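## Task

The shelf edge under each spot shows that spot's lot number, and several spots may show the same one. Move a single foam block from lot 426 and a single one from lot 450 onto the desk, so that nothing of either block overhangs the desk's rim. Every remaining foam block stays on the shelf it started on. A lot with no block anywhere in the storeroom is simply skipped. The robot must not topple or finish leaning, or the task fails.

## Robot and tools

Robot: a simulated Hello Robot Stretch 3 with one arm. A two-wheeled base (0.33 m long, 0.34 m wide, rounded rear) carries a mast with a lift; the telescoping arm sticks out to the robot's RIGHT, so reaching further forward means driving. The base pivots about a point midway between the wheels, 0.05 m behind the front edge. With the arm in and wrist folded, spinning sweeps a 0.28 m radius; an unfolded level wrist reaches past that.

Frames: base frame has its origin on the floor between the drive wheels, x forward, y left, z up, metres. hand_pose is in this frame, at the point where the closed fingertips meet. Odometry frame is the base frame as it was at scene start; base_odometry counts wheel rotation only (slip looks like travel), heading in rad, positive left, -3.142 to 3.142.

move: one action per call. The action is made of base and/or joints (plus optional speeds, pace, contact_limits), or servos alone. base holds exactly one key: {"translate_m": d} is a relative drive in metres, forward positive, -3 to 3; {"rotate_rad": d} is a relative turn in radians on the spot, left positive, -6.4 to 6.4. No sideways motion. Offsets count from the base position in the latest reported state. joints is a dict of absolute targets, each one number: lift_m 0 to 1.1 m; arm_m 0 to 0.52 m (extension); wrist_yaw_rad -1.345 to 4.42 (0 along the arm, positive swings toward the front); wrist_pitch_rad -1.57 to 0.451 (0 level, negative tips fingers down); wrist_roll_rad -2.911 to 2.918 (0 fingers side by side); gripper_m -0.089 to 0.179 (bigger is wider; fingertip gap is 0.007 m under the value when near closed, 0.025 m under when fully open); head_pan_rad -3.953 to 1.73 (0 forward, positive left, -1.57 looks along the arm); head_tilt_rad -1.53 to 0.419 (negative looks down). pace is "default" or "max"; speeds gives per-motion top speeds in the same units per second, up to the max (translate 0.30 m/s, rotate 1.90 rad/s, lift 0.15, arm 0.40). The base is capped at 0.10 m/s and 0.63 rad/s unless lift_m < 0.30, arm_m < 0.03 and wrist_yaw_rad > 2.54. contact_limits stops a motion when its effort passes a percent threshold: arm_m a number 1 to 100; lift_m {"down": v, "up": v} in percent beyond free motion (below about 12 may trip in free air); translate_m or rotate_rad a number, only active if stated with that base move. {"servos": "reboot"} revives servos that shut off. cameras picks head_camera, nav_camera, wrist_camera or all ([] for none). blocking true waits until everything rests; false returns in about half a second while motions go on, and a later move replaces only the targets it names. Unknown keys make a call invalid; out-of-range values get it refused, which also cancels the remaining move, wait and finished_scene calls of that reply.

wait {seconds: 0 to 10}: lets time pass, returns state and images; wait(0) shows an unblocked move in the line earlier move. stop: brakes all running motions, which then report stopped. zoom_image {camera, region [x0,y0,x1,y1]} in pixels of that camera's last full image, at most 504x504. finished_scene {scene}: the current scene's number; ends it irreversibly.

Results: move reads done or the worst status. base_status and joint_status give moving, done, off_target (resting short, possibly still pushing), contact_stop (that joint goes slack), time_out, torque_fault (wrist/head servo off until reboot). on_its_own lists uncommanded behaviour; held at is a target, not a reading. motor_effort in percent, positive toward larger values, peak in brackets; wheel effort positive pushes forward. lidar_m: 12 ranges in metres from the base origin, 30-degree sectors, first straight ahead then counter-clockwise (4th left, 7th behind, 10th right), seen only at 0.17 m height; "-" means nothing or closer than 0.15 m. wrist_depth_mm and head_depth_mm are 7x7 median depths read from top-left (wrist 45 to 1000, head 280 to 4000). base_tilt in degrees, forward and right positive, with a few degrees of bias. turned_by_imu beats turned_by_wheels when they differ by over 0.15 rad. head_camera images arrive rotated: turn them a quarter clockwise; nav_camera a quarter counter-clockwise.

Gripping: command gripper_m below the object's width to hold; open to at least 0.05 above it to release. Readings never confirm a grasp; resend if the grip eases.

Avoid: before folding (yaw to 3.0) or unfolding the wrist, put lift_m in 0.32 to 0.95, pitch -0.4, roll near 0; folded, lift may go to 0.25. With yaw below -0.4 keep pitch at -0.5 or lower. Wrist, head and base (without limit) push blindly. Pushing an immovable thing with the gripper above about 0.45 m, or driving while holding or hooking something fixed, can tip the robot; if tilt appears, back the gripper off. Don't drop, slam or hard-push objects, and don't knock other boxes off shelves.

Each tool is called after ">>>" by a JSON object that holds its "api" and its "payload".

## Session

>>> {"api": "move", "payload": {"joints": {"head_pan_rad": 0.0, "head_tilt_rad": -0.35}, "cameras": ["nav_camera","head_camera"]}}

>>> {"api": "move", "payload": {"joints": {"head_pan_rad": -1.57, "head_tilt_rad": -0.35}, "cameras": ["nav_camera","head_camera"]}}

>>> {"api": "move", "payload": {"joints": {"head_pan_rad": -3.1, "head_tilt_rad": -0.35}, "cameras": ["nav_camera","head_camera"]}}

>>> {"api": "move", "payload": {"joints": {"head_pan_rad": 1.4, "head_tilt_rad": -0.35}, "cameras": ["nav_camera","head_camera"]}}

Scene clock: 0.80 s.
move: done
base_odometry: x=+0.000 y=+0.000 heading=+0.000
turned_by_wheels: +0.000
turned_by_imu: +0.000
base_tilt: forward=-0.5 right=-1.2
lidar_m: 0.85 0.77 0.77 0.96 1.17 1.17 1.57 1.48 1.13 1.37 3.09 1.31
head_depth_mm: 1101 1185 1300 1425 1594 1766 1495 / 992 1066 1153 1250 1376 1524 1474 / 903 963 1034 1116 1207 1322 1397 / 827 877 937 1001 1072 1166 1272 / 764 806 856 910 972 1047 1123 / 710 747 785 834 886 945 1019 / 662 696 728 768 818 881 935
base_status: not commanded
joint_positions: lift_m=+0.306 arm_m=+0.001 wrist_yaw_rad=+2.853 wrist_pitch_rad=-0.337 wrist_roll_rad=+0.000 gripper_m=+0.037 head_pan_rad=+0.000 head_tilt_rad=-0.353
joint_status: all done
measured_speeds: all 0
motor_effort: left_wheel=-0.2(0.5) right_wheel=+0.1(0.8) lift_m=+26.8(27.3) arm_m=-7.0(7.9) wrist_yaw_rad=+0.4(1.2) wrist_pitch_rad=+2.0(2.1) wrist_roll_rad=+0.1(0.3) gripper_m=+0.4(1.0) head_pan_rad=+0.0(1.5) head_tilt_rad=-3.2(6.5)
hand_pose: x=+0.0453 y=+0.0786 z=+0.3376 quat_wxyz=(+0.218, +0.707, +0.017, +0.673) (m; base frame)
wrist_depth_mm: 133 - - - - - - / 136 - - - - - - / 145 - - - - - - / 155 186 874 855 831 - - / 169 180 733 675 672 686 653 / 580 193 126 565 128 573 569 / 508 206 314 494 486 491 496
pictures: head_camera (sideways), nav_camera (sideways)
camera_calibration:
head_camera: T_world_to_cam=[[-0.296102, -0.0462548, -0.954036, 1.25891], [0.0376715, 0.997484, -0.0600534, 0.0776135], [0.954413, -0.0537219, -0.293615, 0.331848], [0, 0, 0, 1]] pos_world=[0.0531219, -0.00136001, 1.30314]
nav_camera: T_world_to_cam=[[0.321174, 0.0170267, 0.946867, -1.19124], [0.0150331, -0.999804, 0.0128794, 0.0332714], [0.946901, 0.0100978, -0.321367, 0.365722], [0, 0, 0, 1]] pos_world=[0.0357917, 0.0498547, 1.24505]

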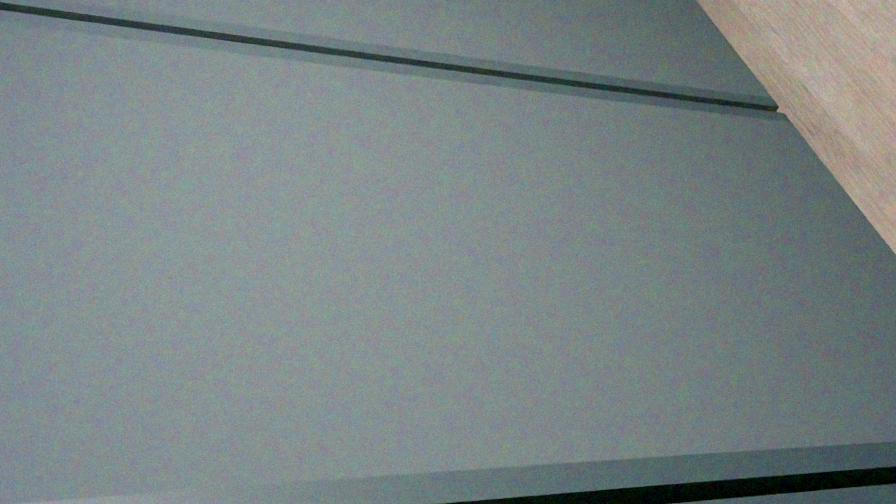

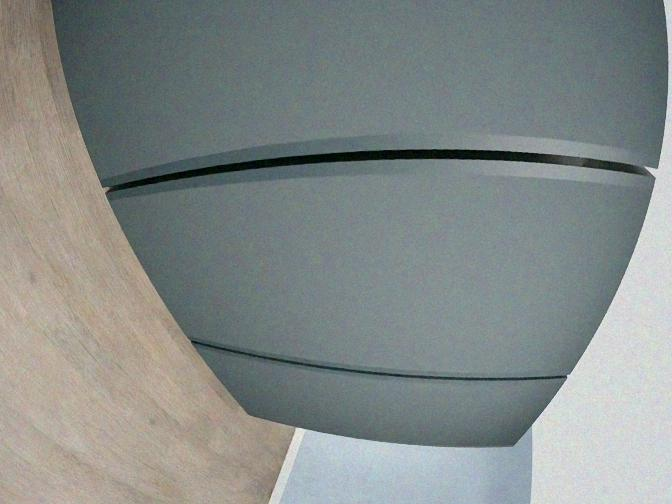

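Scene clock: 2.03 s.
move: done
base_odometry: x=+0.000 y=+0.000 heading=+0.000
turned_by_wheels: +0.000
turned_by_imu: +0.000
base_tilt: forward=-0.4 right=-1.2
lidar_m: 0.85 0.77 0.78 0.96 1.18 1.16 1.57 1.48 1.13 1.38 3.09 1.31
head_depth_mm: 1475 1524 1580 1629 1220 986 1324 / 1618 1676 1745 1761 1206 980 1477 / 1785 1840 1936 1930 1197 1745 1477 / 1978 2076 2177 1958 1336 1792 1476 / 2234 2355 2466 1920 2179 1857 1450 / 2548 2725 2932 1939 2581 1837 1456 / 2775 2936 3034 3203 2534 1838 1447
base_status: not commanded
joint_positions: lift_m=+0.306 arm_m=+0.001 wrist_yaw_rad=+2.853 wrist_pitch_rad=-0.337 wrist_roll_rad=+0.000 gripper_m=+0.037 head_pan_rad=-1.607 head_tilt_rad=-0.353
joint_status: all done
measured_speeds: all 0
motor_effort: left_wheel=-0.4(0.5) right_wheel=+1.0(1.2) lift_m=+26.2(27.2) arm_m=-10.9(11.2) wrist_yaw_rad=-0.1(2.2) wrist_pitch_rad=+2.0(2.2) wrist_roll_rad=-0.1(0.3) gripper_m=+0.2(0.9) head_pan_rad=+3.2(5.7) head_tilt_rad=-1.0(4.6)
hand_pose: x=+0.0453 y=+0.0786 z=+0.3376 quat_wxyz=(+0.218, +0.707, +0.017, +0.673) (m; base frame)
wrist_depth_mm: 133 - - - - - - / 136 - - - - - - / 144 - - - - - - / 156 186 870 856 822 - - / 170 180 729 669 664 687 662 / 567 193 126 559 129 574 570 / 505 205 313 495 486 490 494
pictures: head_camera (sideways), nav_camera (sideways)
camera_calibration:
head_camera: T_world_to_cam=[[-0.0355154, 0.297571, -0.954039, 1.25732], [0.995479, -0.0736177, -0.0600199, 0.0716988], [-0.0880944, -0.951857, -0.293611, 0.338211], [0, 0, 0, 1]] pos_world=[0.00307413, -0.0469366, 1.30314]
nav_camera: T_world_to_cam=[[0.0054195, -0.321566, 0.946872, -1.18933], [-0.999696, 0.0210153, 0.0128588, 0.0394903], [-0.0240337, -0.946654, -0.321354, 0.371593], [0, 0, 0, 1]] pos_world=[0.0548547, -0.0315072, 1.24505]

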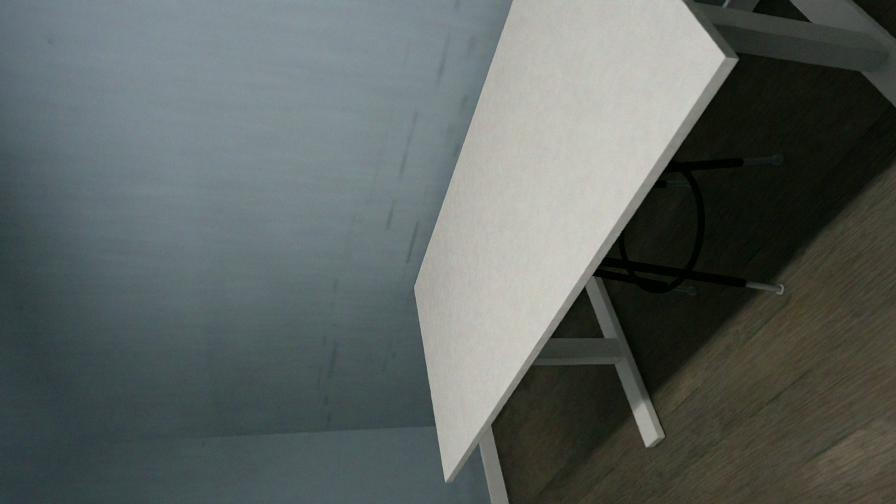

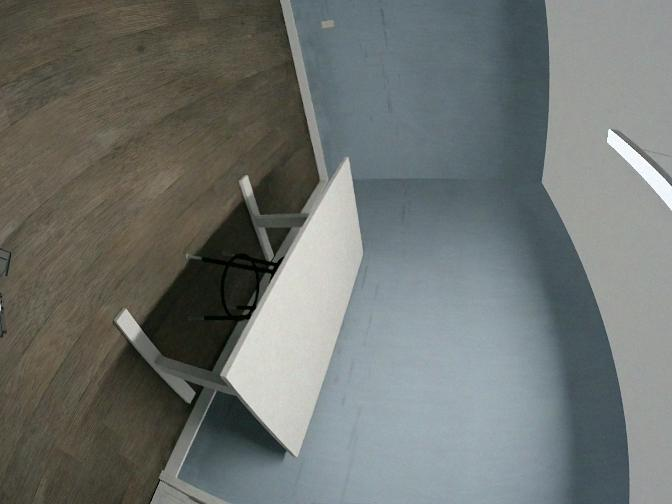

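Scene clock: 4.30 s.
move: done
base_odometry: x=+0.000 y=+0.000 heading=+0.000
turned_by_wheels: +0.000
turned_by_imu: +0.000
base_tilt: forward=-0.2 right=-1.3
lidar_m: 0.84 0.77 0.78 0.96 1.18 1.16 1.58 1.48 1.13 1.38 3.09 1.31
head_depth_mm: 1476 1556 1691 1757 1601 1791 1451 / 1360 1421 1545 1660 1743 1794 1475 / 1754 1880 1999 2089 2196 1772 1468 / 1632 1729 1815 1951 2106 1871 1464 / 1495 1582 1664 1779 1902 1875 1455 / 1388 1462 1537 1633 1741 1766 1458 / 1311 1369 1433 1514 1606 1672 1445
base_status: not commanded
joint_positions: lift_m=+0.306 arm_m=+0.001 wrist_yaw_rad=+2.853 wrist_pitch_rad=-0.337 wrist_roll_rad=+0.000 gripper_m=+0.037 head_pan_rad=-3.108 head_tilt_rad=-0.352
joint_status: all done
measured_speeds: translate_m=+0.000 rotate_rad=+0.000 lift_m=+0.000 arm_m=+0.000 wrist_yaw_rad=+0.000 wrist_pitch_rad=+0.000 wrist_roll_rad=+0.000 head_pan_rad=+0.024 head_tilt_rad=+0.000
motor_effort: left_wheel=-0.4(0.8) right_wheel=+0.4(1.2) lift_m=+25.9(27.1) arm_m=-12.8(13.0) wrist_yaw_rad=-0.3(1.9) wrist_pitch_rad=+2.1(2.2) wrist_roll_rad=+0.2(0.3) gripper_m=+0.6(0.9) head_pan_rad=+3.5(4.7) head_tilt_rad=+5.1(5.7)
hand_pose: x=+0.0453 y=+0.0786 z=+0.3376 quat_wxyz=(+0.218, +0.707, +0.017, +0.673) (m; base frame)
wrist_depth_mm: 134 - - - - - - / 136 - - - - - - / 144 - - - - - - / 155 186 873 859 815 - - / 170 181 724 667 669 681 661 / 570 192 126 554 129 575 568 / 497 205 314 502 481 490 494
pictures: head_camera (sideways), nav_camera (sideways)
camera_calibration:
head_camera: T_world_to_cam=[[0.293421, 0.0560758, -0.954337, 1.25575], [-0.00453728, -0.998185, -0.0600473, 0.0778706], [-0.955973, 0.0219492, -0.292634, 0.342268], [0, 0, 0, 1]] pos_world=[-0.0409101, -0.000200346, 1.30324]
nav_camera: T_world_to_cam=[[-0.319438, -0.0276871, 0.947203, -1.18774], [-0.0482939, 0.99875, 0.012907, 0.0336479], [-0.946376, -0.0416211, -0.320376, 0.375981], [0, 0, 0, 1]] pos_world=[-0.0219658, -0.0508422, 1.24505]

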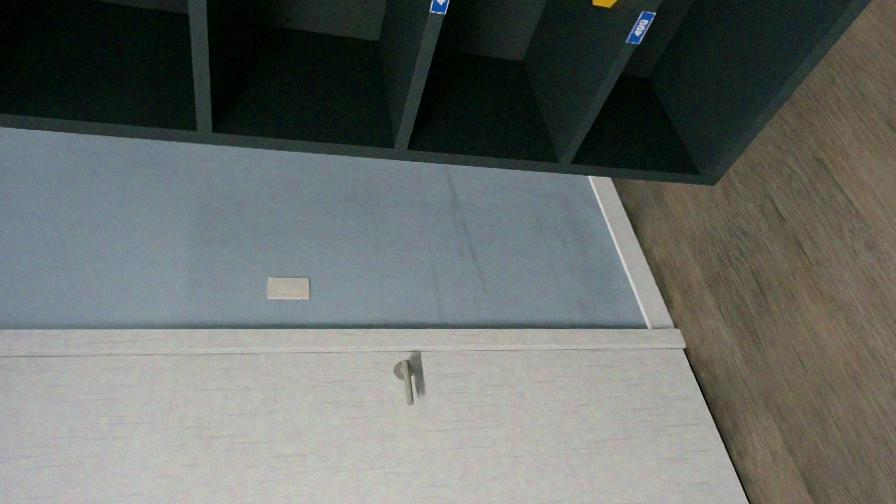

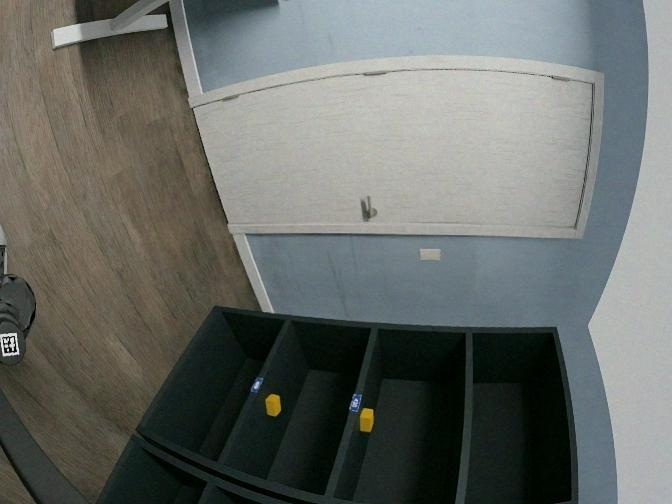

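Scene clock: 7.73 s.
move: done
base_odometry: x=+0.000 y=+0.000 heading=+0.000
turned_by_wheels: +0.000
turned_by_imu: +0.000
base_tilt: forward=-0.5 right=-1.2
lidar_m: 0.84 0.77 0.78 0.96 1.17 1.17 1.57 1.48 1.13 1.38 3.08 1.31
head_depth_mm: 682 709 736 766 800 837 877 / 736 765 797 835 875 920 970 / 791 833 868 911 957 1017 1079 / 873 910 958 1016 1076 1135 1208 / 951 1003 1063 1123 1204 1279 1354 / 1051 1116 1199 1274 1377 1488 1457 / 1119 1185 1263 1331 1425 1551 1443
base_status: not commanded
joint_positions: lift_m=+0.306 arm_m=+0.001 wrist_yaw_rad=+2.853 wrist_pitch_rad=-0.337 wrist_roll_rad=+0.000 gripper_m=+0.037 head_pan_rad=+1.408 head_tilt_rad=-0.350
joint_status: all done
measured_speeds: translate_m=+0.000 rotate_rad=+0.000 lift_m=+0.000 arm_m=+0.000 wrist_yaw_rad=+0.000 wrist_pitch_rad=+0.000 wrist_roll_rad=+0.000 head_pan_rad=-0.024 head_tilt_rad=+0.000
motor_effort: left_wheel=-0.2(0.6) right_wheel=+0.3(1.5) lift_m=+26.5(27.4) arm_m=-12.0(12.9) wrist_yaw_rad=-0.1(2.2) wrist_pitch_rad=+2.1(2.1) wrist_roll_rad=+0.3(0.3) gripper_m=+0.4(1.2) head_pan_rad=-3.1(7.3) head_tilt_rad=+5.2(10.4)
hand_pose: x=+0.0453 y=+0.0786 z=+0.3376 quat_wxyz=(+0.218, +0.707, +0.017, +0.673) (m; base frame)
wrist_depth_mm: 133 - - - - - - / 136 - - - - - - / 144 - - - - - - / 156 187 883 864 834 - - / 169 180 730 678 662 683 657 / 575 193 126 564 128 572 570 / 504 204 315 498 484 495 492
pictures: head_camera (sideways), nav_camera (sideways)
camera_calibration:
head_camera: T_world_to_cam=[[-0.00176373, -0.296509, -0.955028, 1.25845], [-0.978199, 0.198834, -0.0599259, 0.0835583], [0.207661, 0.934102, -0.290396, 0.332241], [0, 0, 0, 1]] pos_world=[0.0149628, 0.0461816, 1.30335]
nav_camera: T_world_to_cam=[[0.0346629, 0.316535, 0.947947, -1.19091], [0.989052, -0.147002, 0.0129204, 0.0272928], [0.14344, 0.937121, -0.318165, 0.366458], [0, 0, 0, 1]] pos_world=[-0.0382782, 0.0375625, 1.24517]

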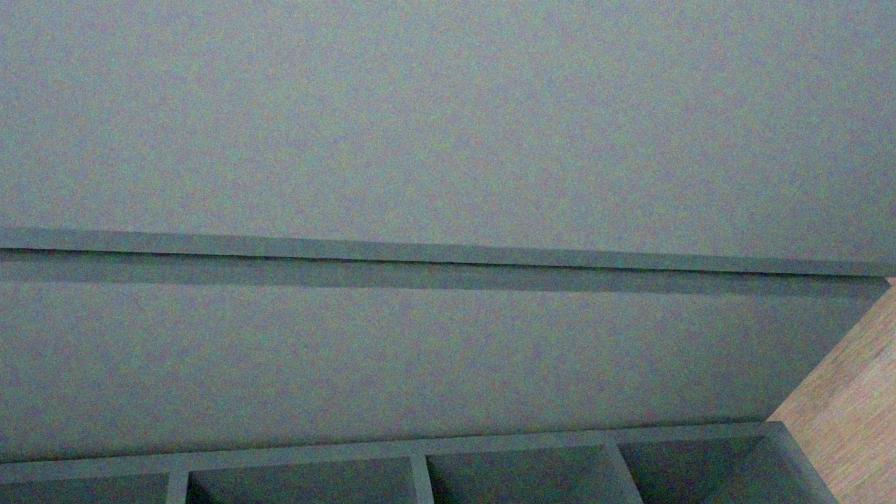

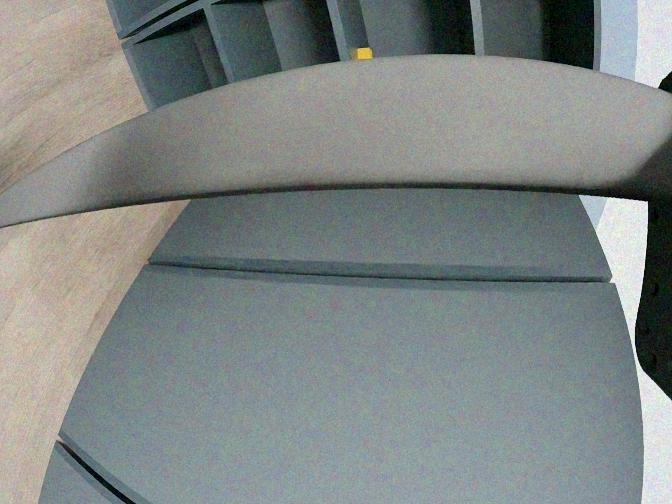

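>>> {"api": "move", "payload": {"joints": {"head_pan_rad": -3.7, "head_tilt_rad": -0.35}, "cameras": ["nav_camera","head_camera"]}}

>>> {"api": "zoom_image", "payload": {"camera": "head_camera", "region": [200, 0, 700, 500]}}

>>> {"api": "zoom_image", "payload": {"camera": "nav_camera", "region": [100, 200, 400, 500]}}

Scene clock: 18.40 s.
move: done
base_odometry: x=+0.000 y=+0.000 heading=+0.000
turned_by_wheels: +0.000
turned_by_imu: +0.000
base_tilt: forward=-0.3 right=-1.2
lidar_m: 0.84 0.77 0.78 0.96 1.18 1.16 1.57 1.48 1.13 1.38 3.09 1.31
head_depth_mm: 1325 1367 1458 1405 1566 1603 1459 / 997 1107 1318 1390 1513 1660 1399 / 1395 1368 1532 1204 1267 1370 1411 / 1447 1505 1613 1695 1568 1767 1456 / 1498 1559 1667 1766 1548 1765 1465 / 1545 1625 1722 1848 1723 1744 1462 / 1517 1548 1632 1644 1667 1696 1449
base_status: not commanded
joint_positions: lift_m=+0.306 arm_m=+0.001 wrist_yaw_rad=+2.853 wrist_pitch_rad=-0.337 wrist_roll_rad=+0.000 gripper_m=+0.037 head_pan_rad=-3.708 head_tilt_rad=-0.350
joint_status: all done
measured_speeds: translate_m=+0.000 rotate_rad=+0.000 lift_m=+0.000 arm_m=+0.000 wrist_yaw_rad=+0.000 wrist_pitch_rad=+0.000 wrist_roll_rad=+0.000 head_pan_rad=+0.024 head_tilt_rad=+0.000
motor_effort: left_wheel=-0.2(0.6) right_wheel=+0.9(1.4) lift_m=+26.1(27.0) arm_m=-12.1(12.9) wrist_yaw_rad=-0.7(1.9) wrist_pitch_rad=+2.1(2.1) wrist_roll_rad=-0.3(0.4) gripper_m=+0.5(1.1) head_pan_rad=+3.2(4.7) head_tilt_rad=+4.7(8.8)
hand_pose: x=+0.0453 y=+0.0786 z=+0.3376 quat_wxyz=(+0.218, +0.707, +0.017, +0.673) (m; base frame)
wrist_depth_mm: 133 - - - - - - / 136 - - - - - - / 145 - - - - - - / 156 185 879 862 822 - - / 169 180 721 673 661 685 655 / 573 193 126 566 129 573 576 / 502 204 313 496 483 491 494
pictures: head_camera (sideways), nav_camera (sideways)
camera_calibration:
head_camera: T_world_to_cam=[[0.271979, -0.118147, -0.955023, 1.25675], [-0.567215, -0.821387, -0.0599216, 0.0811162], [-0.777364, 0.558001, -0.290415, 0.338344], [0, 0, 0, 1]] pos_world=[-0.0327841, 0.0263131, 1.30335]
nav_camera: T_world_to_cam=[[-0.277463, 0.156253, 0.947945, -1.18901], [0.523882, 0.851693, 0.0129527, 0.030158], [-0.805334, 0.500205, -0.318171, 0.37225], [0, 0, 0, 1]] pos_world=[-0.0459201, -0.0261004, 1.24517]

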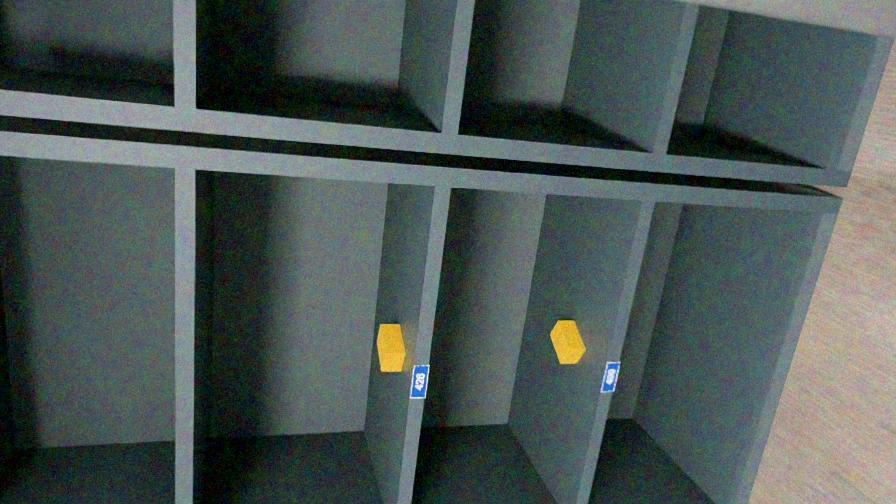

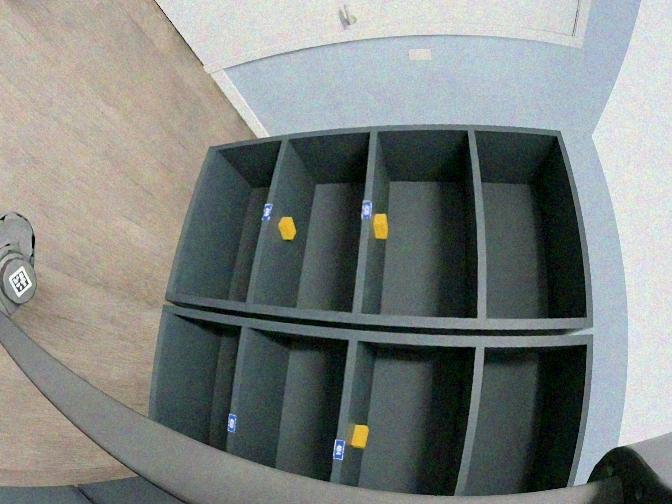

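Scaled by 1.008 from the camera's 896x504 image, which has a finer 1280x720 frame.

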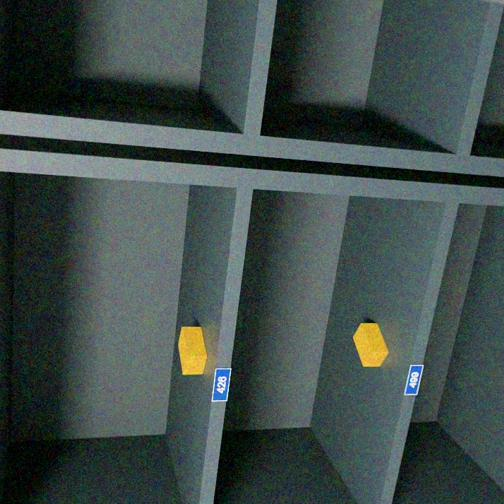

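Scaled by 1.680 from the camera's 672x504 image, which has a finer 792x594 frame.

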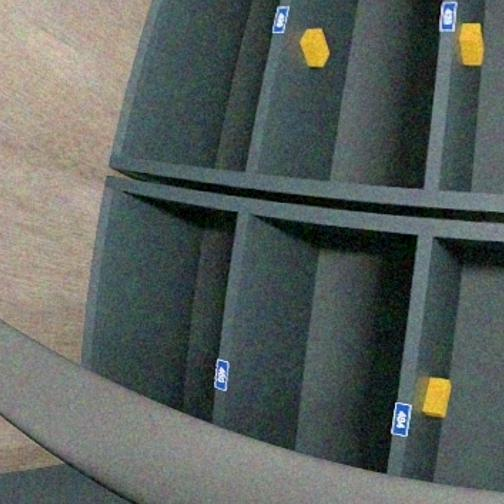

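>>> {"api": "zoom_image", "payload": {"camera": "head_camera", "region": [370, 340, 670, 420]}}

>>> {"api": "move", "payload": {"joints": {"head_pan_rad": -3.953, "head_tilt_rad": -0.35}, "cameras": ["nav_camera","head_camera"]}}

>>> {"api": "zoom_image", "payload": {"camera": "nav_camera", "region": [180, 250, 420, 450]}}

Scaled by 1.680 from the camera's 896x504 image, which has a finer 1280x720 frame.

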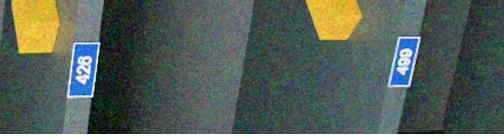

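Scene clock: 27.20 s.
move: done
base_odometry: x=+0.000 y=+0.000 heading=+0.000
turned_by_wheels: +0.000
turned_by_imu: +0.000
base_tilt: forward=-0.3 right=-1.3
lidar_m: 0.84 0.77 0.78 0.96 1.18 1.16 1.58 1.48 1.13 1.38 3.09 1.31
head_depth_mm: - - - - - - - / - - - - - - - / 1382 1404 1533 1538 1662 - - / 1351 1290 1511 1338 1468 1631 1421 / 1008 1062 1128 1198 1355 1484 1418 / 1394 1447 1565 1667 1534 1733 1435 / 1403 1458 1587 1681 1528 1741 1459
base_status: not commanded
joint_positions: lift_m=+0.306 arm_m=+0.001 wrist_yaw_rad=+2.853 wrist_pitch_rad=-0.337 wrist_roll_rad=+0.000 gripper_m=+0.037 head_pan_rad=-3.953 head_tilt_rad=-0.350
joint_status: all done
measured_speeds: all 0
motor_effort: left_wheel=-0.2(0.6) right_wheel=-0.1(1.0) lift_m=+26.8(27.1) arm_m=-12.1(12.5) wrist_yaw_rad=+0.0(1.3) wrist_pitch_rad=+2.0(2.1) wrist_roll_rad=+0.0(0.3) gripper_m=+0.3(1.2) head_pan_rad=-2.5(4.3) head_tilt_rad=+4.7(7.2)
hand_pose: x=+0.0453 y=+0.0786 z=+0.3376 quat_wxyz=(+0.218, +0.707, +0.017, +0.673) (m; base frame)
wrist_depth_mm: 133 - - - - - - / 136 - - - - - - / 144 - - - - - - / 155 186 879 882 818 - - / 169 180 739 673 663 683 657 / 574 193 126 559 129 574 578 / 511 204 315 498 483 496 488
pictures: head_camera (sideways), nav_camera (sideways)
camera_calibration:
head_camera: T_world_to_cam=[[0.235136, -0.180654, -0.955026, 1.257], [-0.749739, -0.659014, -0.0599327, 0.0822424], [-0.618549, 0.730113, -0.290401, 0.337281], [0, 0, 0, 1]] pos_world=[-0.0252818, 0.0350282, 1.30335]
nav_camera: T_world_to_cam=[[-0.231196, 0.218972, 0.947945, -1.1893], [0.715057, 0.698946, 0.0129423, 0.0290269], [-0.659728, 0.680827, -0.318171, 0.371353], [0, 0, 0, 1]] pos_world=[-0.0507247, -0.0126922, 1.24517]

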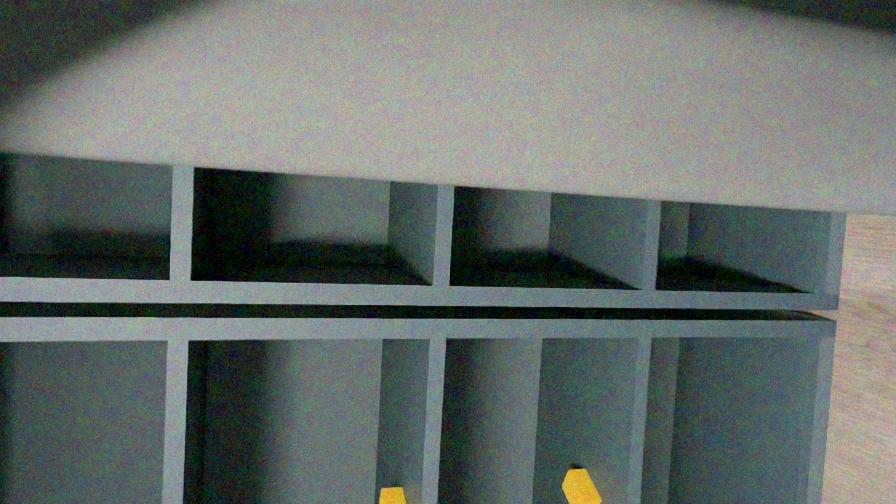

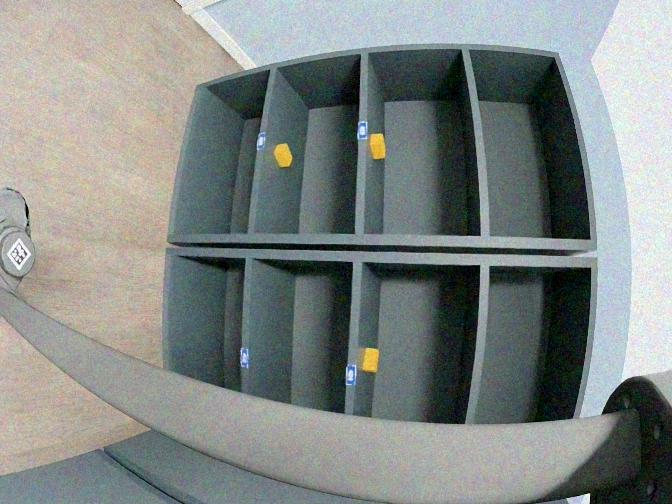

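Scaled by 2.100 from the camera's 672x504 image, which has a finer 792x594 frame.

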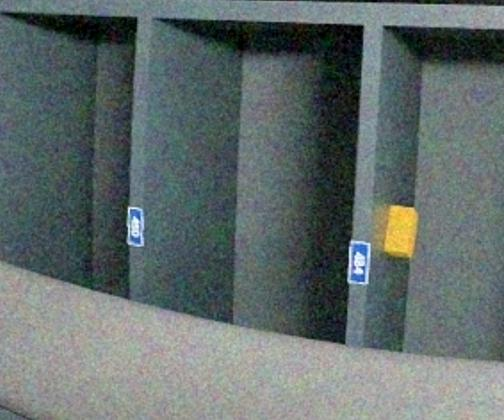

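>>> {"api": "move", "payload": {"base": {"translate_m": -0.815}, "joints": {"head_pan_rad": -1.57, "head_tilt_rad": -0.35}, "pace": "max", "cameras": []}}

>>> {"api": "move", "payload": {"base": {"rotate_rad": -2.532}, "joints": {"lift_m": 0.6}, "pace": "max", "cameras": ["head_camera","nav_camera"]}}

>>> {"api": "zoom_image", "payload": {"camera": "head_camera", "region": [350, 150, 700, 350]}}

Scene clock: 93.13 s.
move: done
base_odometry: x=-0.815 y=+0.000 heading=+0.000
turned_by_wheels: +0.000
turned_by_imu: +0.000
base_tilt: forward=-0.3 right=-1.3
lidar_m: 1.54 1.40 1.41 0.77 1.01 0.78 0.93 0.86 0.87 1.06 1.05 2.38
head_depth_mm: 875 905 936 973 972 1018 1056 / 963 999 1039 1078 1123 1175 1230 / 1072 1111 1162 1220 1275 1337 1380 / 1209 1256 1321 1391 1399 1541 1468 / 1365 1445 1545 1605 1254 1758 1426 / 1598 1709 1825 1809 1167 1204 1287 / 1908 2068 2243 1892 1159 1650 1448
base_status: done
joint_positions: lift_m=+0.306 arm_m=+0.001 wrist_yaw_rad=+2.853 wrist_pitch_rad=-0.337 wrist_roll_rad=+0.000 gripper_m=+0.037 head_pan_rad=-1.570 head_tilt_rad=-0.350
joint_status: all done
measured_speeds: all 0
motor_effort: left_wheel=-7.8(11.2) right_wheel=-3.7(13.4) lift_m=+26.6(27.3) arm_m=-11.3(12.7) wrist_yaw_rad=+0.2(2.2) wrist_pitch_rad=+2.1(2.2) wrist_roll_rad=+0.0(0.4) gripper_m=+0.0(1.1) head_pan_rad=-2.9(6.1) head_tilt_rad=+3.3(8.5)
hand_pose: x=+0.0453 y=+0.0786 z=+0.3376 quat_wxyz=(+0.218, +0.707, +0.017, +0.673) (m; base frame)
wrist_depth_mm: 133 - - - - - - / 136 - - - - - - / 144 163 - - - - - / 155 167 852 876 862 868 856 / 167 181 727 668 666 681 685 / 567 193 126 563 129 571 570 / 502 205 312 499 484 492 490
pictures: none
No camera images: "cameras" was empty.

Scene clock: 98.10 s.
move: done
base_odometry: x=-0.815 y=+0.000 heading=-2.532
turned_by_wheels: -2.532
turned_by_imu: -2.492
base_tilt: forward=-0.2 right=-1.2
lidar_m: 0.86 0.88 1.05 1.54 2.09 1.48 1.41 1.45 0.77 1.10 0.78 0.90
head_depth_mm: 935 905 1001 941 804 976 874 / 932 965 1056 1090 797 1131 883 / 924 991 1048 1086 788 1124 879 / 919 982 1039 1072 778 1122 874 / 914 979 1036 1069 771 1107 867 / 908 968 1029 1047 763 1106 865 / 900 964 1022 1038 755 1098 862
base_status: done
joint_positions: lift_m=+0.600 arm_m=+0.001 wrist_yaw_rad=+2.853 wrist_pitch_rad=-0.338 wrist_roll_rad=+0.000 gripper_m=+0.037 head_pan_rad=-1.570 head_tilt_rad=-0.350
joint_status: all done
measured_speeds: all 0
motor_effort: left_wheel=+7.5(12.2) right_wheel=-10.4(14.3) lift_m=+24.9(32.7) arm_m=-11.9(13.1) wrist_yaw_rad=-0.8(1.8) wrist_pitch_rad=+2.3(2.3) wrist_roll_rad=+0.2(0.3) gripper_m=+0.6(1.0) head_pan_rad=-2.9(3.7) head_tilt_rad=+2.9(4.1)
hand_pose: x=+0.0452 y=+0.0785 z=+0.6310 quat_wxyz=(+0.218, +0.707, +0.018, +0.673) (m; base frame)
wrist_depth_mm: 134 - - - - - - / 136 - - - - - - / 144 - - - - - - / 156 186 - - - - - / 172 181 - - - - 910 / 934 193 126 934 129 955 909 / 838 206 798 829 807 808 799
pictures: head_camera (sideways), nav_camera (sideways)
camera_calibration:
head_camera: T_world_to_cam=[[-0.0464818, 0.292664, -0.955085, 1.25877], [0.997511, -0.0371488, -0.0599299, 0.0715367], [-0.0530196, -0.955494, -0.290208, 0.333653], [0, 0, 0, 1]] pos_world=[0.0048413, -0.046935, 1.30335]
nav_camera: T_world_to_cam=[[0.0172618, -0.317776, 0.948009, -1.1909], [-0.999793, -0.0157238, 0.012934, 0.0394721], [0.0107962, -0.948035, -0.317982, 0.366988], [0, 0, 0, 1]] pos_world=[0.0560589, -0.0299017, 1.24517]

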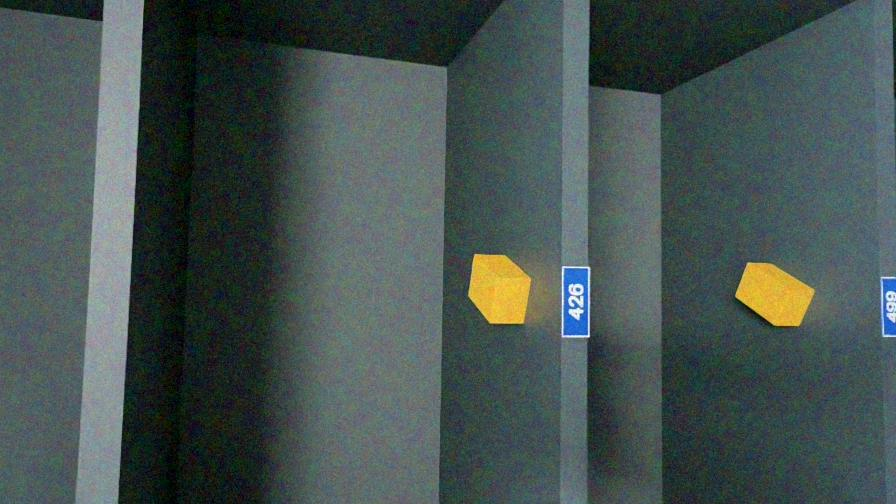

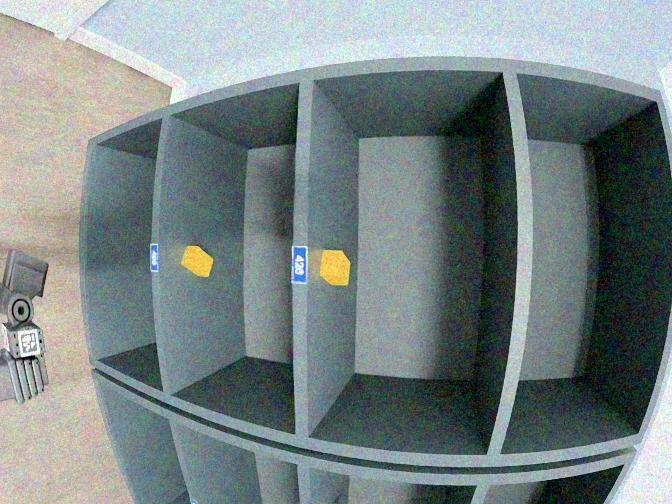

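Scaled by 1.440 from the camera's 896x504 image, which has a finer 1280x720 frame.

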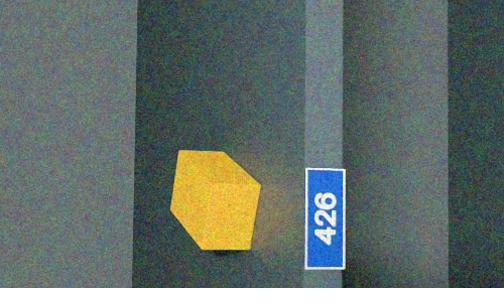

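>>> {"api": "move", "payload": {"base": {"rotate_rad": -0.285}, "joints": {"lift_m": 0.94}, "pace": "max", "cameras": []}}

>>> {"api": "move", "payload": {"base": {"translate_m": 0.255}, "joints": {"wrist_yaw_rad": 0.0, "wrist_pitch_rad": -0.4, "gripper_m": 0.179, "head_pan_rad": -2.2}, "pace": "max", "cameras": ["nav_camera","head_camera"]}}

>>> {"api": "move", "payload": {"joints": {"wrist_pitch_rad": -0.28, "lift_m": 1.01, "head_pan_rad": -1.57}, "cameras": ["wrist_camera","head_camera"]}}

Scene clock: 137.23 s.
move: done
base_odometry: x=-0.815 y=+0.000 heading=-2.816
turned_by_wheels: -0.285
turned_by_imu: -0.281
base_tilt: forward=-0.4 right=-1.1
lidar_m: 0.86 0.86 0.96 1.05 3.60 1.69 1.41 1.40 0.78 0.77 0.97 0.78
head_depth_mm: 639 681 736 940 1437 1143 983 / 672 671 714 762 810 871 939 / 822 801 878 893 853 964 936 / 967 1006 1086 1057 1117 1118 928 / 936 995 1061 1061 769 1116 897 / 898 959 1025 1048 764 1107 867 / 867 930 987 1013 704 1100 857
base_status: done
joint_positions: lift_m=+0.940 arm_m=+0.001 wrist_yaw_rad=+2.853 wrist_pitch_rad=-0.338 wrist_roll_rad=+0.000 gripper_m=+0.037 head_pan_rad=-1.570 head_tilt_rad=-0.350
joint_status: all done
measured_speeds: all 0
motor_effort: left_wheel=+7.6(12.3) right_wheel=-9.3(13.8) lift_m=+26.7(33.3) arm_m=-11.9(13.0) wrist_yaw_rad=-0.2(2.1) wrist_pitch_rad=+2.4(2.4) wrist_roll_rad=-0.2(0.3) gripper_m=+0.2(1.0) head_pan_rad=-2.4(3.2) head_tilt_rad=+2.2(2.6)
hand_pose: x=+0.0452 y=+0.0785 z=+0.9709 quat_wxyz=(+0.218, +0.707, +0.018, +0.673) (m; base frame)
wrist_depth_mm: 134 - - - - - - / 136 - - - - - - / 145 884 - - - - - / 156 186 - - - - - / 172 180 - - - - - / - 193 126 - 129 - - / - 206 - - - - -
pictures: none
No camera images: "cameras" was empty.

Scene clock: 140.73 s.
move: done
base_odometry: x=-1.057 y=-0.082 heading=-2.816
turned_by_wheels: +0.000
turned_by_imu: +0.000
base_tilt: forward=-0.2 right=-1.1
lidar_m: 0.62 0.62 0.69 1.06 3.69 1.97 1.65 1.64 0.86 1.02 0.60 0.77
head_depth_mm: 1406 1485 1539 1622 1700 1758 1495 / 1454 1504 1587 1688 1786 1832 1580 / 1544 1588 1704 1737 1669 1781 - / 1499 1446 1727 1323 1572 1638 - / 737 780 826 880 944 1007 - / 760 806 866 901 981 1036 - / 815 885 954 975 1064 1098 944
base_status: done
joint_positions: lift_m=+0.940 arm_m=+0.001 wrist_yaw_rad=+0.003 wrist_pitch_rad=-0.412 wrist_roll_rad=+0.000 gripper_m=+0.179 head_pan_rad=-2.200 head_tilt_rad=-0.350
joint_status: all done
measured_speeds: all 0
motor_effort: left_wheel=+9.2(11.7) right_wheel=+2.1(10.5) lift_m=+26.7(26.9) arm_m=-10.4(12.3) wrist_yaw_rad=-3.5(9.0) wrist_pitch_rad=+1.6(3.8) wrist_roll_rad=+0.0(0.3) gripper_m=+0.9(82.5) head_pan_rad=+3.6(4.5) head_tilt_rad=+1.1(2.2)
hand_pose: x=-0.0209 y=-0.3707 z=+0.9541 quat_wxyz=(+0.693, +0.146, -0.692, -0.144) (m; base frame)
wrist_depth_mm: - - - 346 - - - / - - - 353 873 - - / - - - - - - - / - - - - - - - / - 142 - - - - - / - 126 - - - - - / - - - - - - 105
pictures: head_camera (sideways), nav_camera (sideways)
camera_calibration:
head_camera: T_world_to_cam=[[0.134964, 0.26379, -0.955091, 1.25767], [0.783873, -0.618023, -0.0599244, 0.0728827], [-0.606076, -0.740582, -0.290189, 0.336997], [0, 0, 0, 1]] pos_world=[-0.0226253, -0.0371425, 1.30335]
nav_camera: T_world_to_cam=[[-0.173361, -0.266865, 0.948013, -1.18975], [-0.816923, 0.576602, 0.0129247, 0.0383323], [-0.550075, -0.772213, -0.317968, 0.370365], [0, 0, 0, 1]] pos_world=[0.0287877, -0.0536043, 1.24517]

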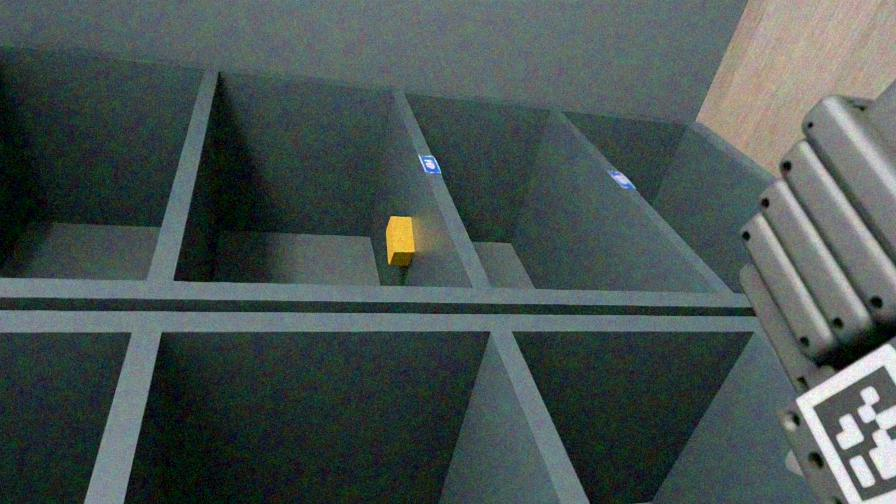

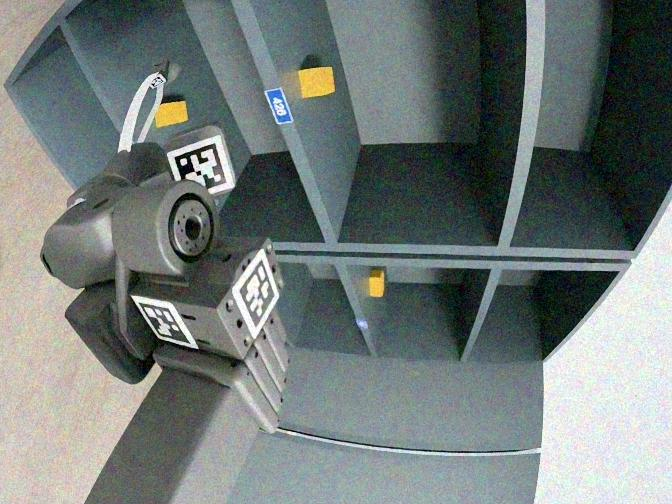

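Scene clock: 142.47 s.
move: done
base_odometry: x=-1.057 y=-0.082 heading=-2.816
turned_by_wheels: +0.000
turned_by_imu: +0.000
base_tilt: forward=-0.4 right=-1.1
lidar_m: 0.62 0.62 0.69 1.06 3.70 1.97 1.64 1.64 0.86 1.03 0.60 0.77
head_depth_mm: 901 890 957 944 752 - - / 957 971 1091 1087 796 1171 - / 915 986 1055 1089 689 - - / 878 951 1017 1046 682 - - / 520 920 980 1008 676 1111 843 / 527 890 943 968 636 989 863 / 473 863 910 943 627 1066 861
base_status: not commanded
joint_positions: lift_m=+1.010 arm_m=+0.001 wrist_yaw_rad=+0.003 wrist_pitch_rad=-0.301 wrist_roll_rad=+0.000 gripper_m=+0.179 head_pan_rad=-1.562 head_tilt_rad=-0.350
joint_status: all done
measured_speeds: translate_m=+0.000 rotate_rad=+0.000 lift_m=+0.000 arm_m=+0.000 wrist_yaw_rad=+0.000 wrist_pitch_rad=+0.000 wrist_roll_rad=+0.000 head_pan_rad=-0.024 head_tilt_rad=+0.000
motor_effort: left_wheel=+8.9(9.5) right_wheel=+2.0(2.7) lift_m=+28.9(32.6) arm_m=-9.7(11.0) wrist_yaw_rad=-2.4(4.7) wrist_pitch_rad=+3.4(5.2) wrist_roll_rad=+0.0(0.3) gripper_m=+0.5(1.0) head_pan_rad=-3.2(4.8) head_tilt_rad=+1.3(1.7)
hand_pose: x=-0.0208 y=-0.3831 z=+1.0496 quat_wxyz=(+0.700, +0.107, -0.699, -0.105) (m; base frame)
wrist_depth_mm: - - - - - - - / - - - - - - - / - - - - - - - / - - - 396 - - - / - 142 - - - - - / - 126 - - - 819 - / - - - 704 - - 105
pictures: head_camera (sideways), wrist_camera
camera_calibration:
head_camera: T_world_to_cam=[[-0.0489096, 0.292269, -0.955085, 1.25881], [0.997785, -0.0288591, -0.0599276, 0.0716041], [-0.0450779, -0.955901, -0.29021, 0.33352], [0, 0, 0, 1]] pos_world=[0.00515654, -0.0470313, 1.30335]
wrist_camera: T_world_to_cam=[[-0.998879, -0.0424869, -0.0208858, -0.00852355], [-0.00219839, 0.482309, -0.875998, 1.13674], [0.0472919, -0.87497, -0.481862, 0.337778], [0, 0, 0, 1]] pos_world=[-0.0219892, -0.253076, 1.15837]

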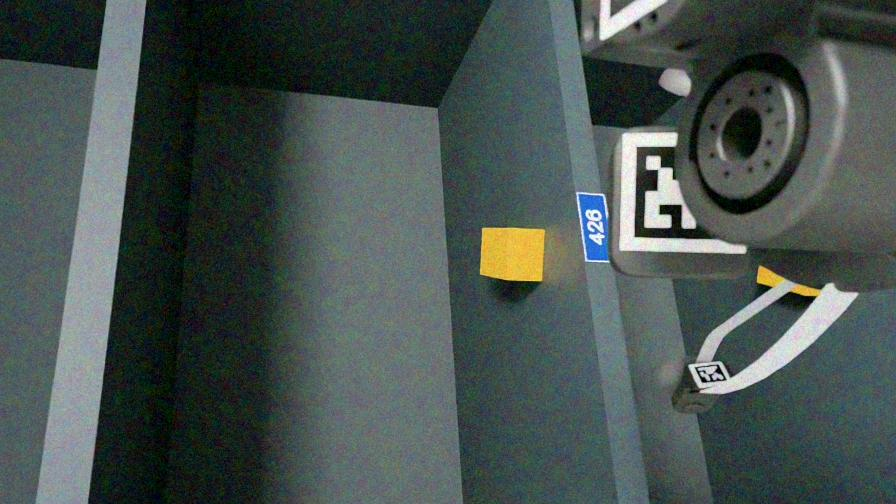

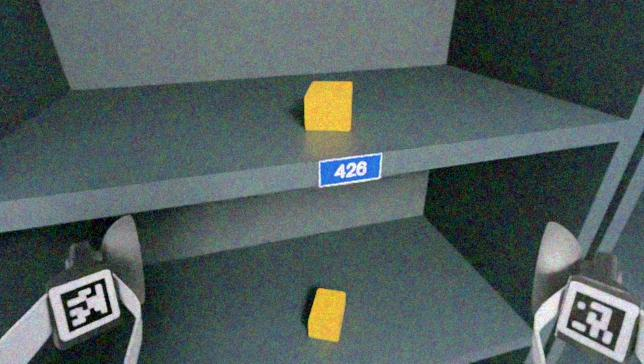

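>>> {"api": "move", "payload": {"base": {"translate_m": 0.013}, "joints": {"lift_m": 0.978}, "cameras": []}}

>>> {"api": "move", "payload": {"joints": {"arm_m": 0.24}, "cameras": ["wrist_camera","head_camera"]}}

Scene clock: 156.53 s.
move: done
base_odometry: x=-1.069 y=-0.086 heading=-2.816
turned_by_wheels: +0.000
turned_by_imu: +0.000
base_tilt: forward=-0.3 right=-1.3
lidar_m: 0.61 0.61 0.68 1.06 3.69 1.99 1.66 1.65 0.87 1.02 0.59 0.76
head_depth_mm: 907 899 967 956 807 1022 - / 959 969 1092 1089 794 1131 - / 917 988 1058 1087 736 1234 - / 880 953 1017 1045 684 1210 - / 516 918 974 1007 678 1108 872 / 526 884 940 968 635 1093 838 / 474 858 908 940 628 1058 859
base_status: done
joint_positions: lift_m=+0.978 arm_m=+0.001 wrist_yaw_rad=+0.003 wrist_pitch_rad=-0.301 wrist_roll_rad=+0.000 gripper_m=+0.179 head_pan_rad=-1.570 head_tilt_rad=-0.350
joint_status: all done
measured_speeds: all 0
motor_effort: left_wheel=+8.6(11.4) right_wheel=+3.1(7.1) lift_m=+26.5(26.5) arm_m=-8.6(9.0) wrist_yaw_rad=-3.0(4.0) wrist_pitch_rad=+3.4(3.6) wrist_roll_rad=-0.2(0.3) gripper_m=+0.6(1.1) head_pan_rad=-2.9(3.5) head_tilt_rad=+0.2(1.0)
hand_pose: x=-0.0209 y=-0.3831 z=+1.0177 quat_wxyz=(+0.700, +0.107, -0.699, -0.105) (m; base frame)
wrist_depth_mm: - - - - - - - / - - - - - - - / - - - 381 396 - - / - - - - - - - / - 143 - - - - - / - 126 - - - - - / - - - - - - 105
pictures: none
No camera images: "cameras" was empty.

Scene clock: 159.53 s.
move: done
base_odometry: x=-1.069 y=-0.086 heading=-2.816
turned_by_wheels: +0.000
turned_by_imu: +0.000
base_tilt: forward=-0.3 right=-1.2
lidar_m: 0.61 0.61 0.68 1.06 3.68 1.99 1.66 1.66 0.87 1.02 0.59 0.76
head_depth_mm: 909 899 966 948 - 1032 946 / 961 973 1096 1084 333 1089 908 / 915 986 1057 990 341 1075 879 / 878 951 1018 1047 358 1073 863 / 517 920 972 999 635 1110 871 / 527 883 940 965 634 1091 868 / 473 860 909 944 629 1061 861
base_status: not commanded
joint_positions: lift_m=+0.978 arm_m=+0.240 wrist_yaw_rad=+0.003 wrist_pitch_rad=-0.301 wrist_roll_rad=+0.000 gripper_m=+0.179 head_pan_rad=-1.570 head_tilt_rad=-0.350
joint_status: all done
measured_speeds: all 0
motor_effort: left_wheel=+8.7(9.0) right_wheel=+2.6(3.8) lift_m=+25.9(29.5) arm_m=+13.0(14.6) wrist_yaw_rad=-3.8(4.0) wrist_pitch_rad=+3.4(3.6) wrist_roll_rad=+0.0(0.3) gripper_m=+0.5(1.0) head_pan_rad=-2.6(3.9) head_tilt_rad=-0.3(1.4)
hand_pose: x=-0.0209 y=-0.6225 z=+1.0177 quat_wxyz=(+0.700, +0.107, -0.699, -0.105) (m; base frame)
wrist_depth_mm: - - - - - 597 - / - - - - - - - / - - - - - - - / - - - - - - - / - 143 - - - - - / - 139 - - 179 - - / 145 152 158 169 183 - 105
pictures: head_camera (sideways), wrist_camera
camera_calibration:
head_camera: T_world_to_cam=[[-0.0464525, 0.292667, -0.955085, 1.25877], [0.997507, -0.0372532, -0.0599313, 0.0715338], [-0.0531199, -0.955488, -0.290207, 0.333652], [0, 0, 0, 1]] pos_world=[0.0048411, -0.046935, 1.30335]
wrist_camera: T_world_to_cam=[[-0.998888, -0.0422712, -0.0208653, -0.0192801], [-0.00210184, 0.482117, -0.876104, 1.2242], [0.0470935, -0.875086, -0.48167, 0.112614], [0, 0, 0, 1]] pos_world=[-0.0219889, -0.492476, 1.12637]

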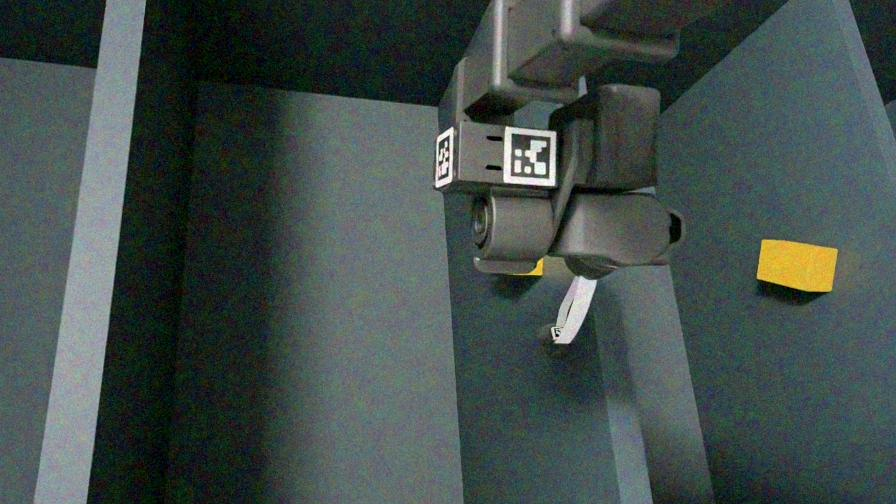

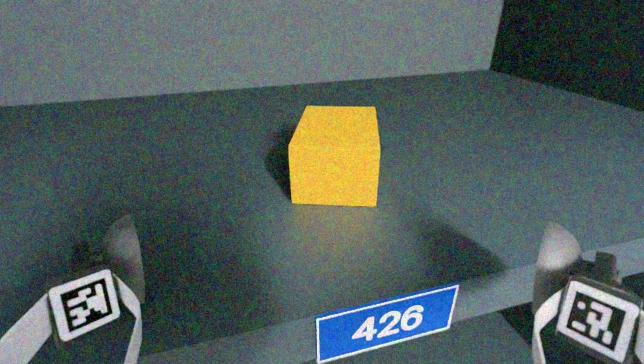

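>>> {"api": "move", "payload": {"joints": {"arm_m": 0.39}, "contact_limits": {"arm_m": 35}, "cameras": ["wrist_camera"]}}

Scene clock: 168.37 s.
move: done
base_odometry: x=-1.069 y=-0.086 heading=-2.816
turned_by_wheels: +0.000
turned_by_imu: +0.000
base_tilt: forward=-0.2 right=-1.1
lidar_m: 0.61 0.61 0.68 1.06 3.66 1.99 1.66 1.66 0.87 1.02 0.59 0.75
head_depth_mm: 906 899 972 950 - 1058 943 / 957 973 1091 409 742 1134 911 / 916 985 1058 488 666 1124 876 / 878 951 1015 591 641 1117 861 / 518 914 978 1002 675 1107 869 / 525 884 941 965 635 1093 868 / 475 863 907 942 627 1055 860
base_status: not commanded
joint_positions: lift_m=+0.978 arm_m=+0.390 wrist_yaw_rad=+0.003 wrist_pitch_rad=-0.301 wrist_roll_rad=+0.000 gripper_m=+0.179 head_pan_rad=-1.570 head_tilt_rad=-0.350
joint_status: all done
measured_speeds: all 0
motor_effort: left_wheel=+8.5(9.0) right_wheel=+3.2(3.6) lift_m=+24.6(25.7) arm_m=+12.5(14.4) wrist_yaw_rad=-3.1(3.9) wrist_pitch_rad=+3.6(3.6) wrist_roll_rad=+0.0(0.4) gripper_m=+1.1(1.2) head_pan_rad=-2.1(3.0) head_tilt_rad=-0.7(1.9)
contact_limits: arm_m 35 (drawing in: default 31, maximum 55; extending or still: default 39, maximum 69)
hand_pose: x=-0.0209 y=-0.7725 z=+1.0177 quat_wxyz=(+0.700, +0.107, -0.699, -0.105) (m; base frame)
wrist_depth_mm: 331 - - - - - - / - - - - - - - / - - - - - - - / - - - - - - - / - 142 - 143 143 - - / - 139 119 119 122 166 - / 145 149 101 101 107 151 107
pictures: wrist_camera
camera_calibration:
wrist_camera: T_world_to_cam=[[-0.998888, -0.0422712, -0.0208653, -0.0256207], [-0.00210184, 0.482117, -0.876104, 1.29652], [0.0470935, -0.875086, -0.48167, -0.0186492], [0, 0, 0, 1]] pos_world=[-0.0219889, -0.642476, 1.12637]

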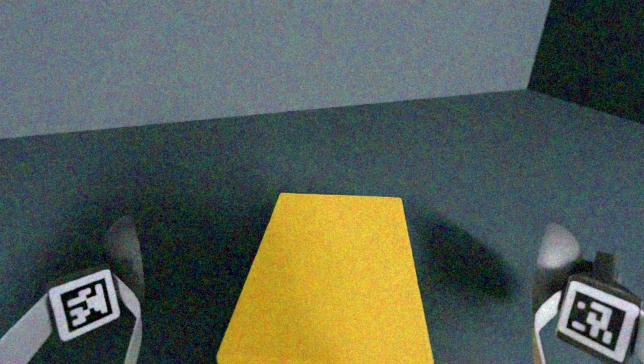

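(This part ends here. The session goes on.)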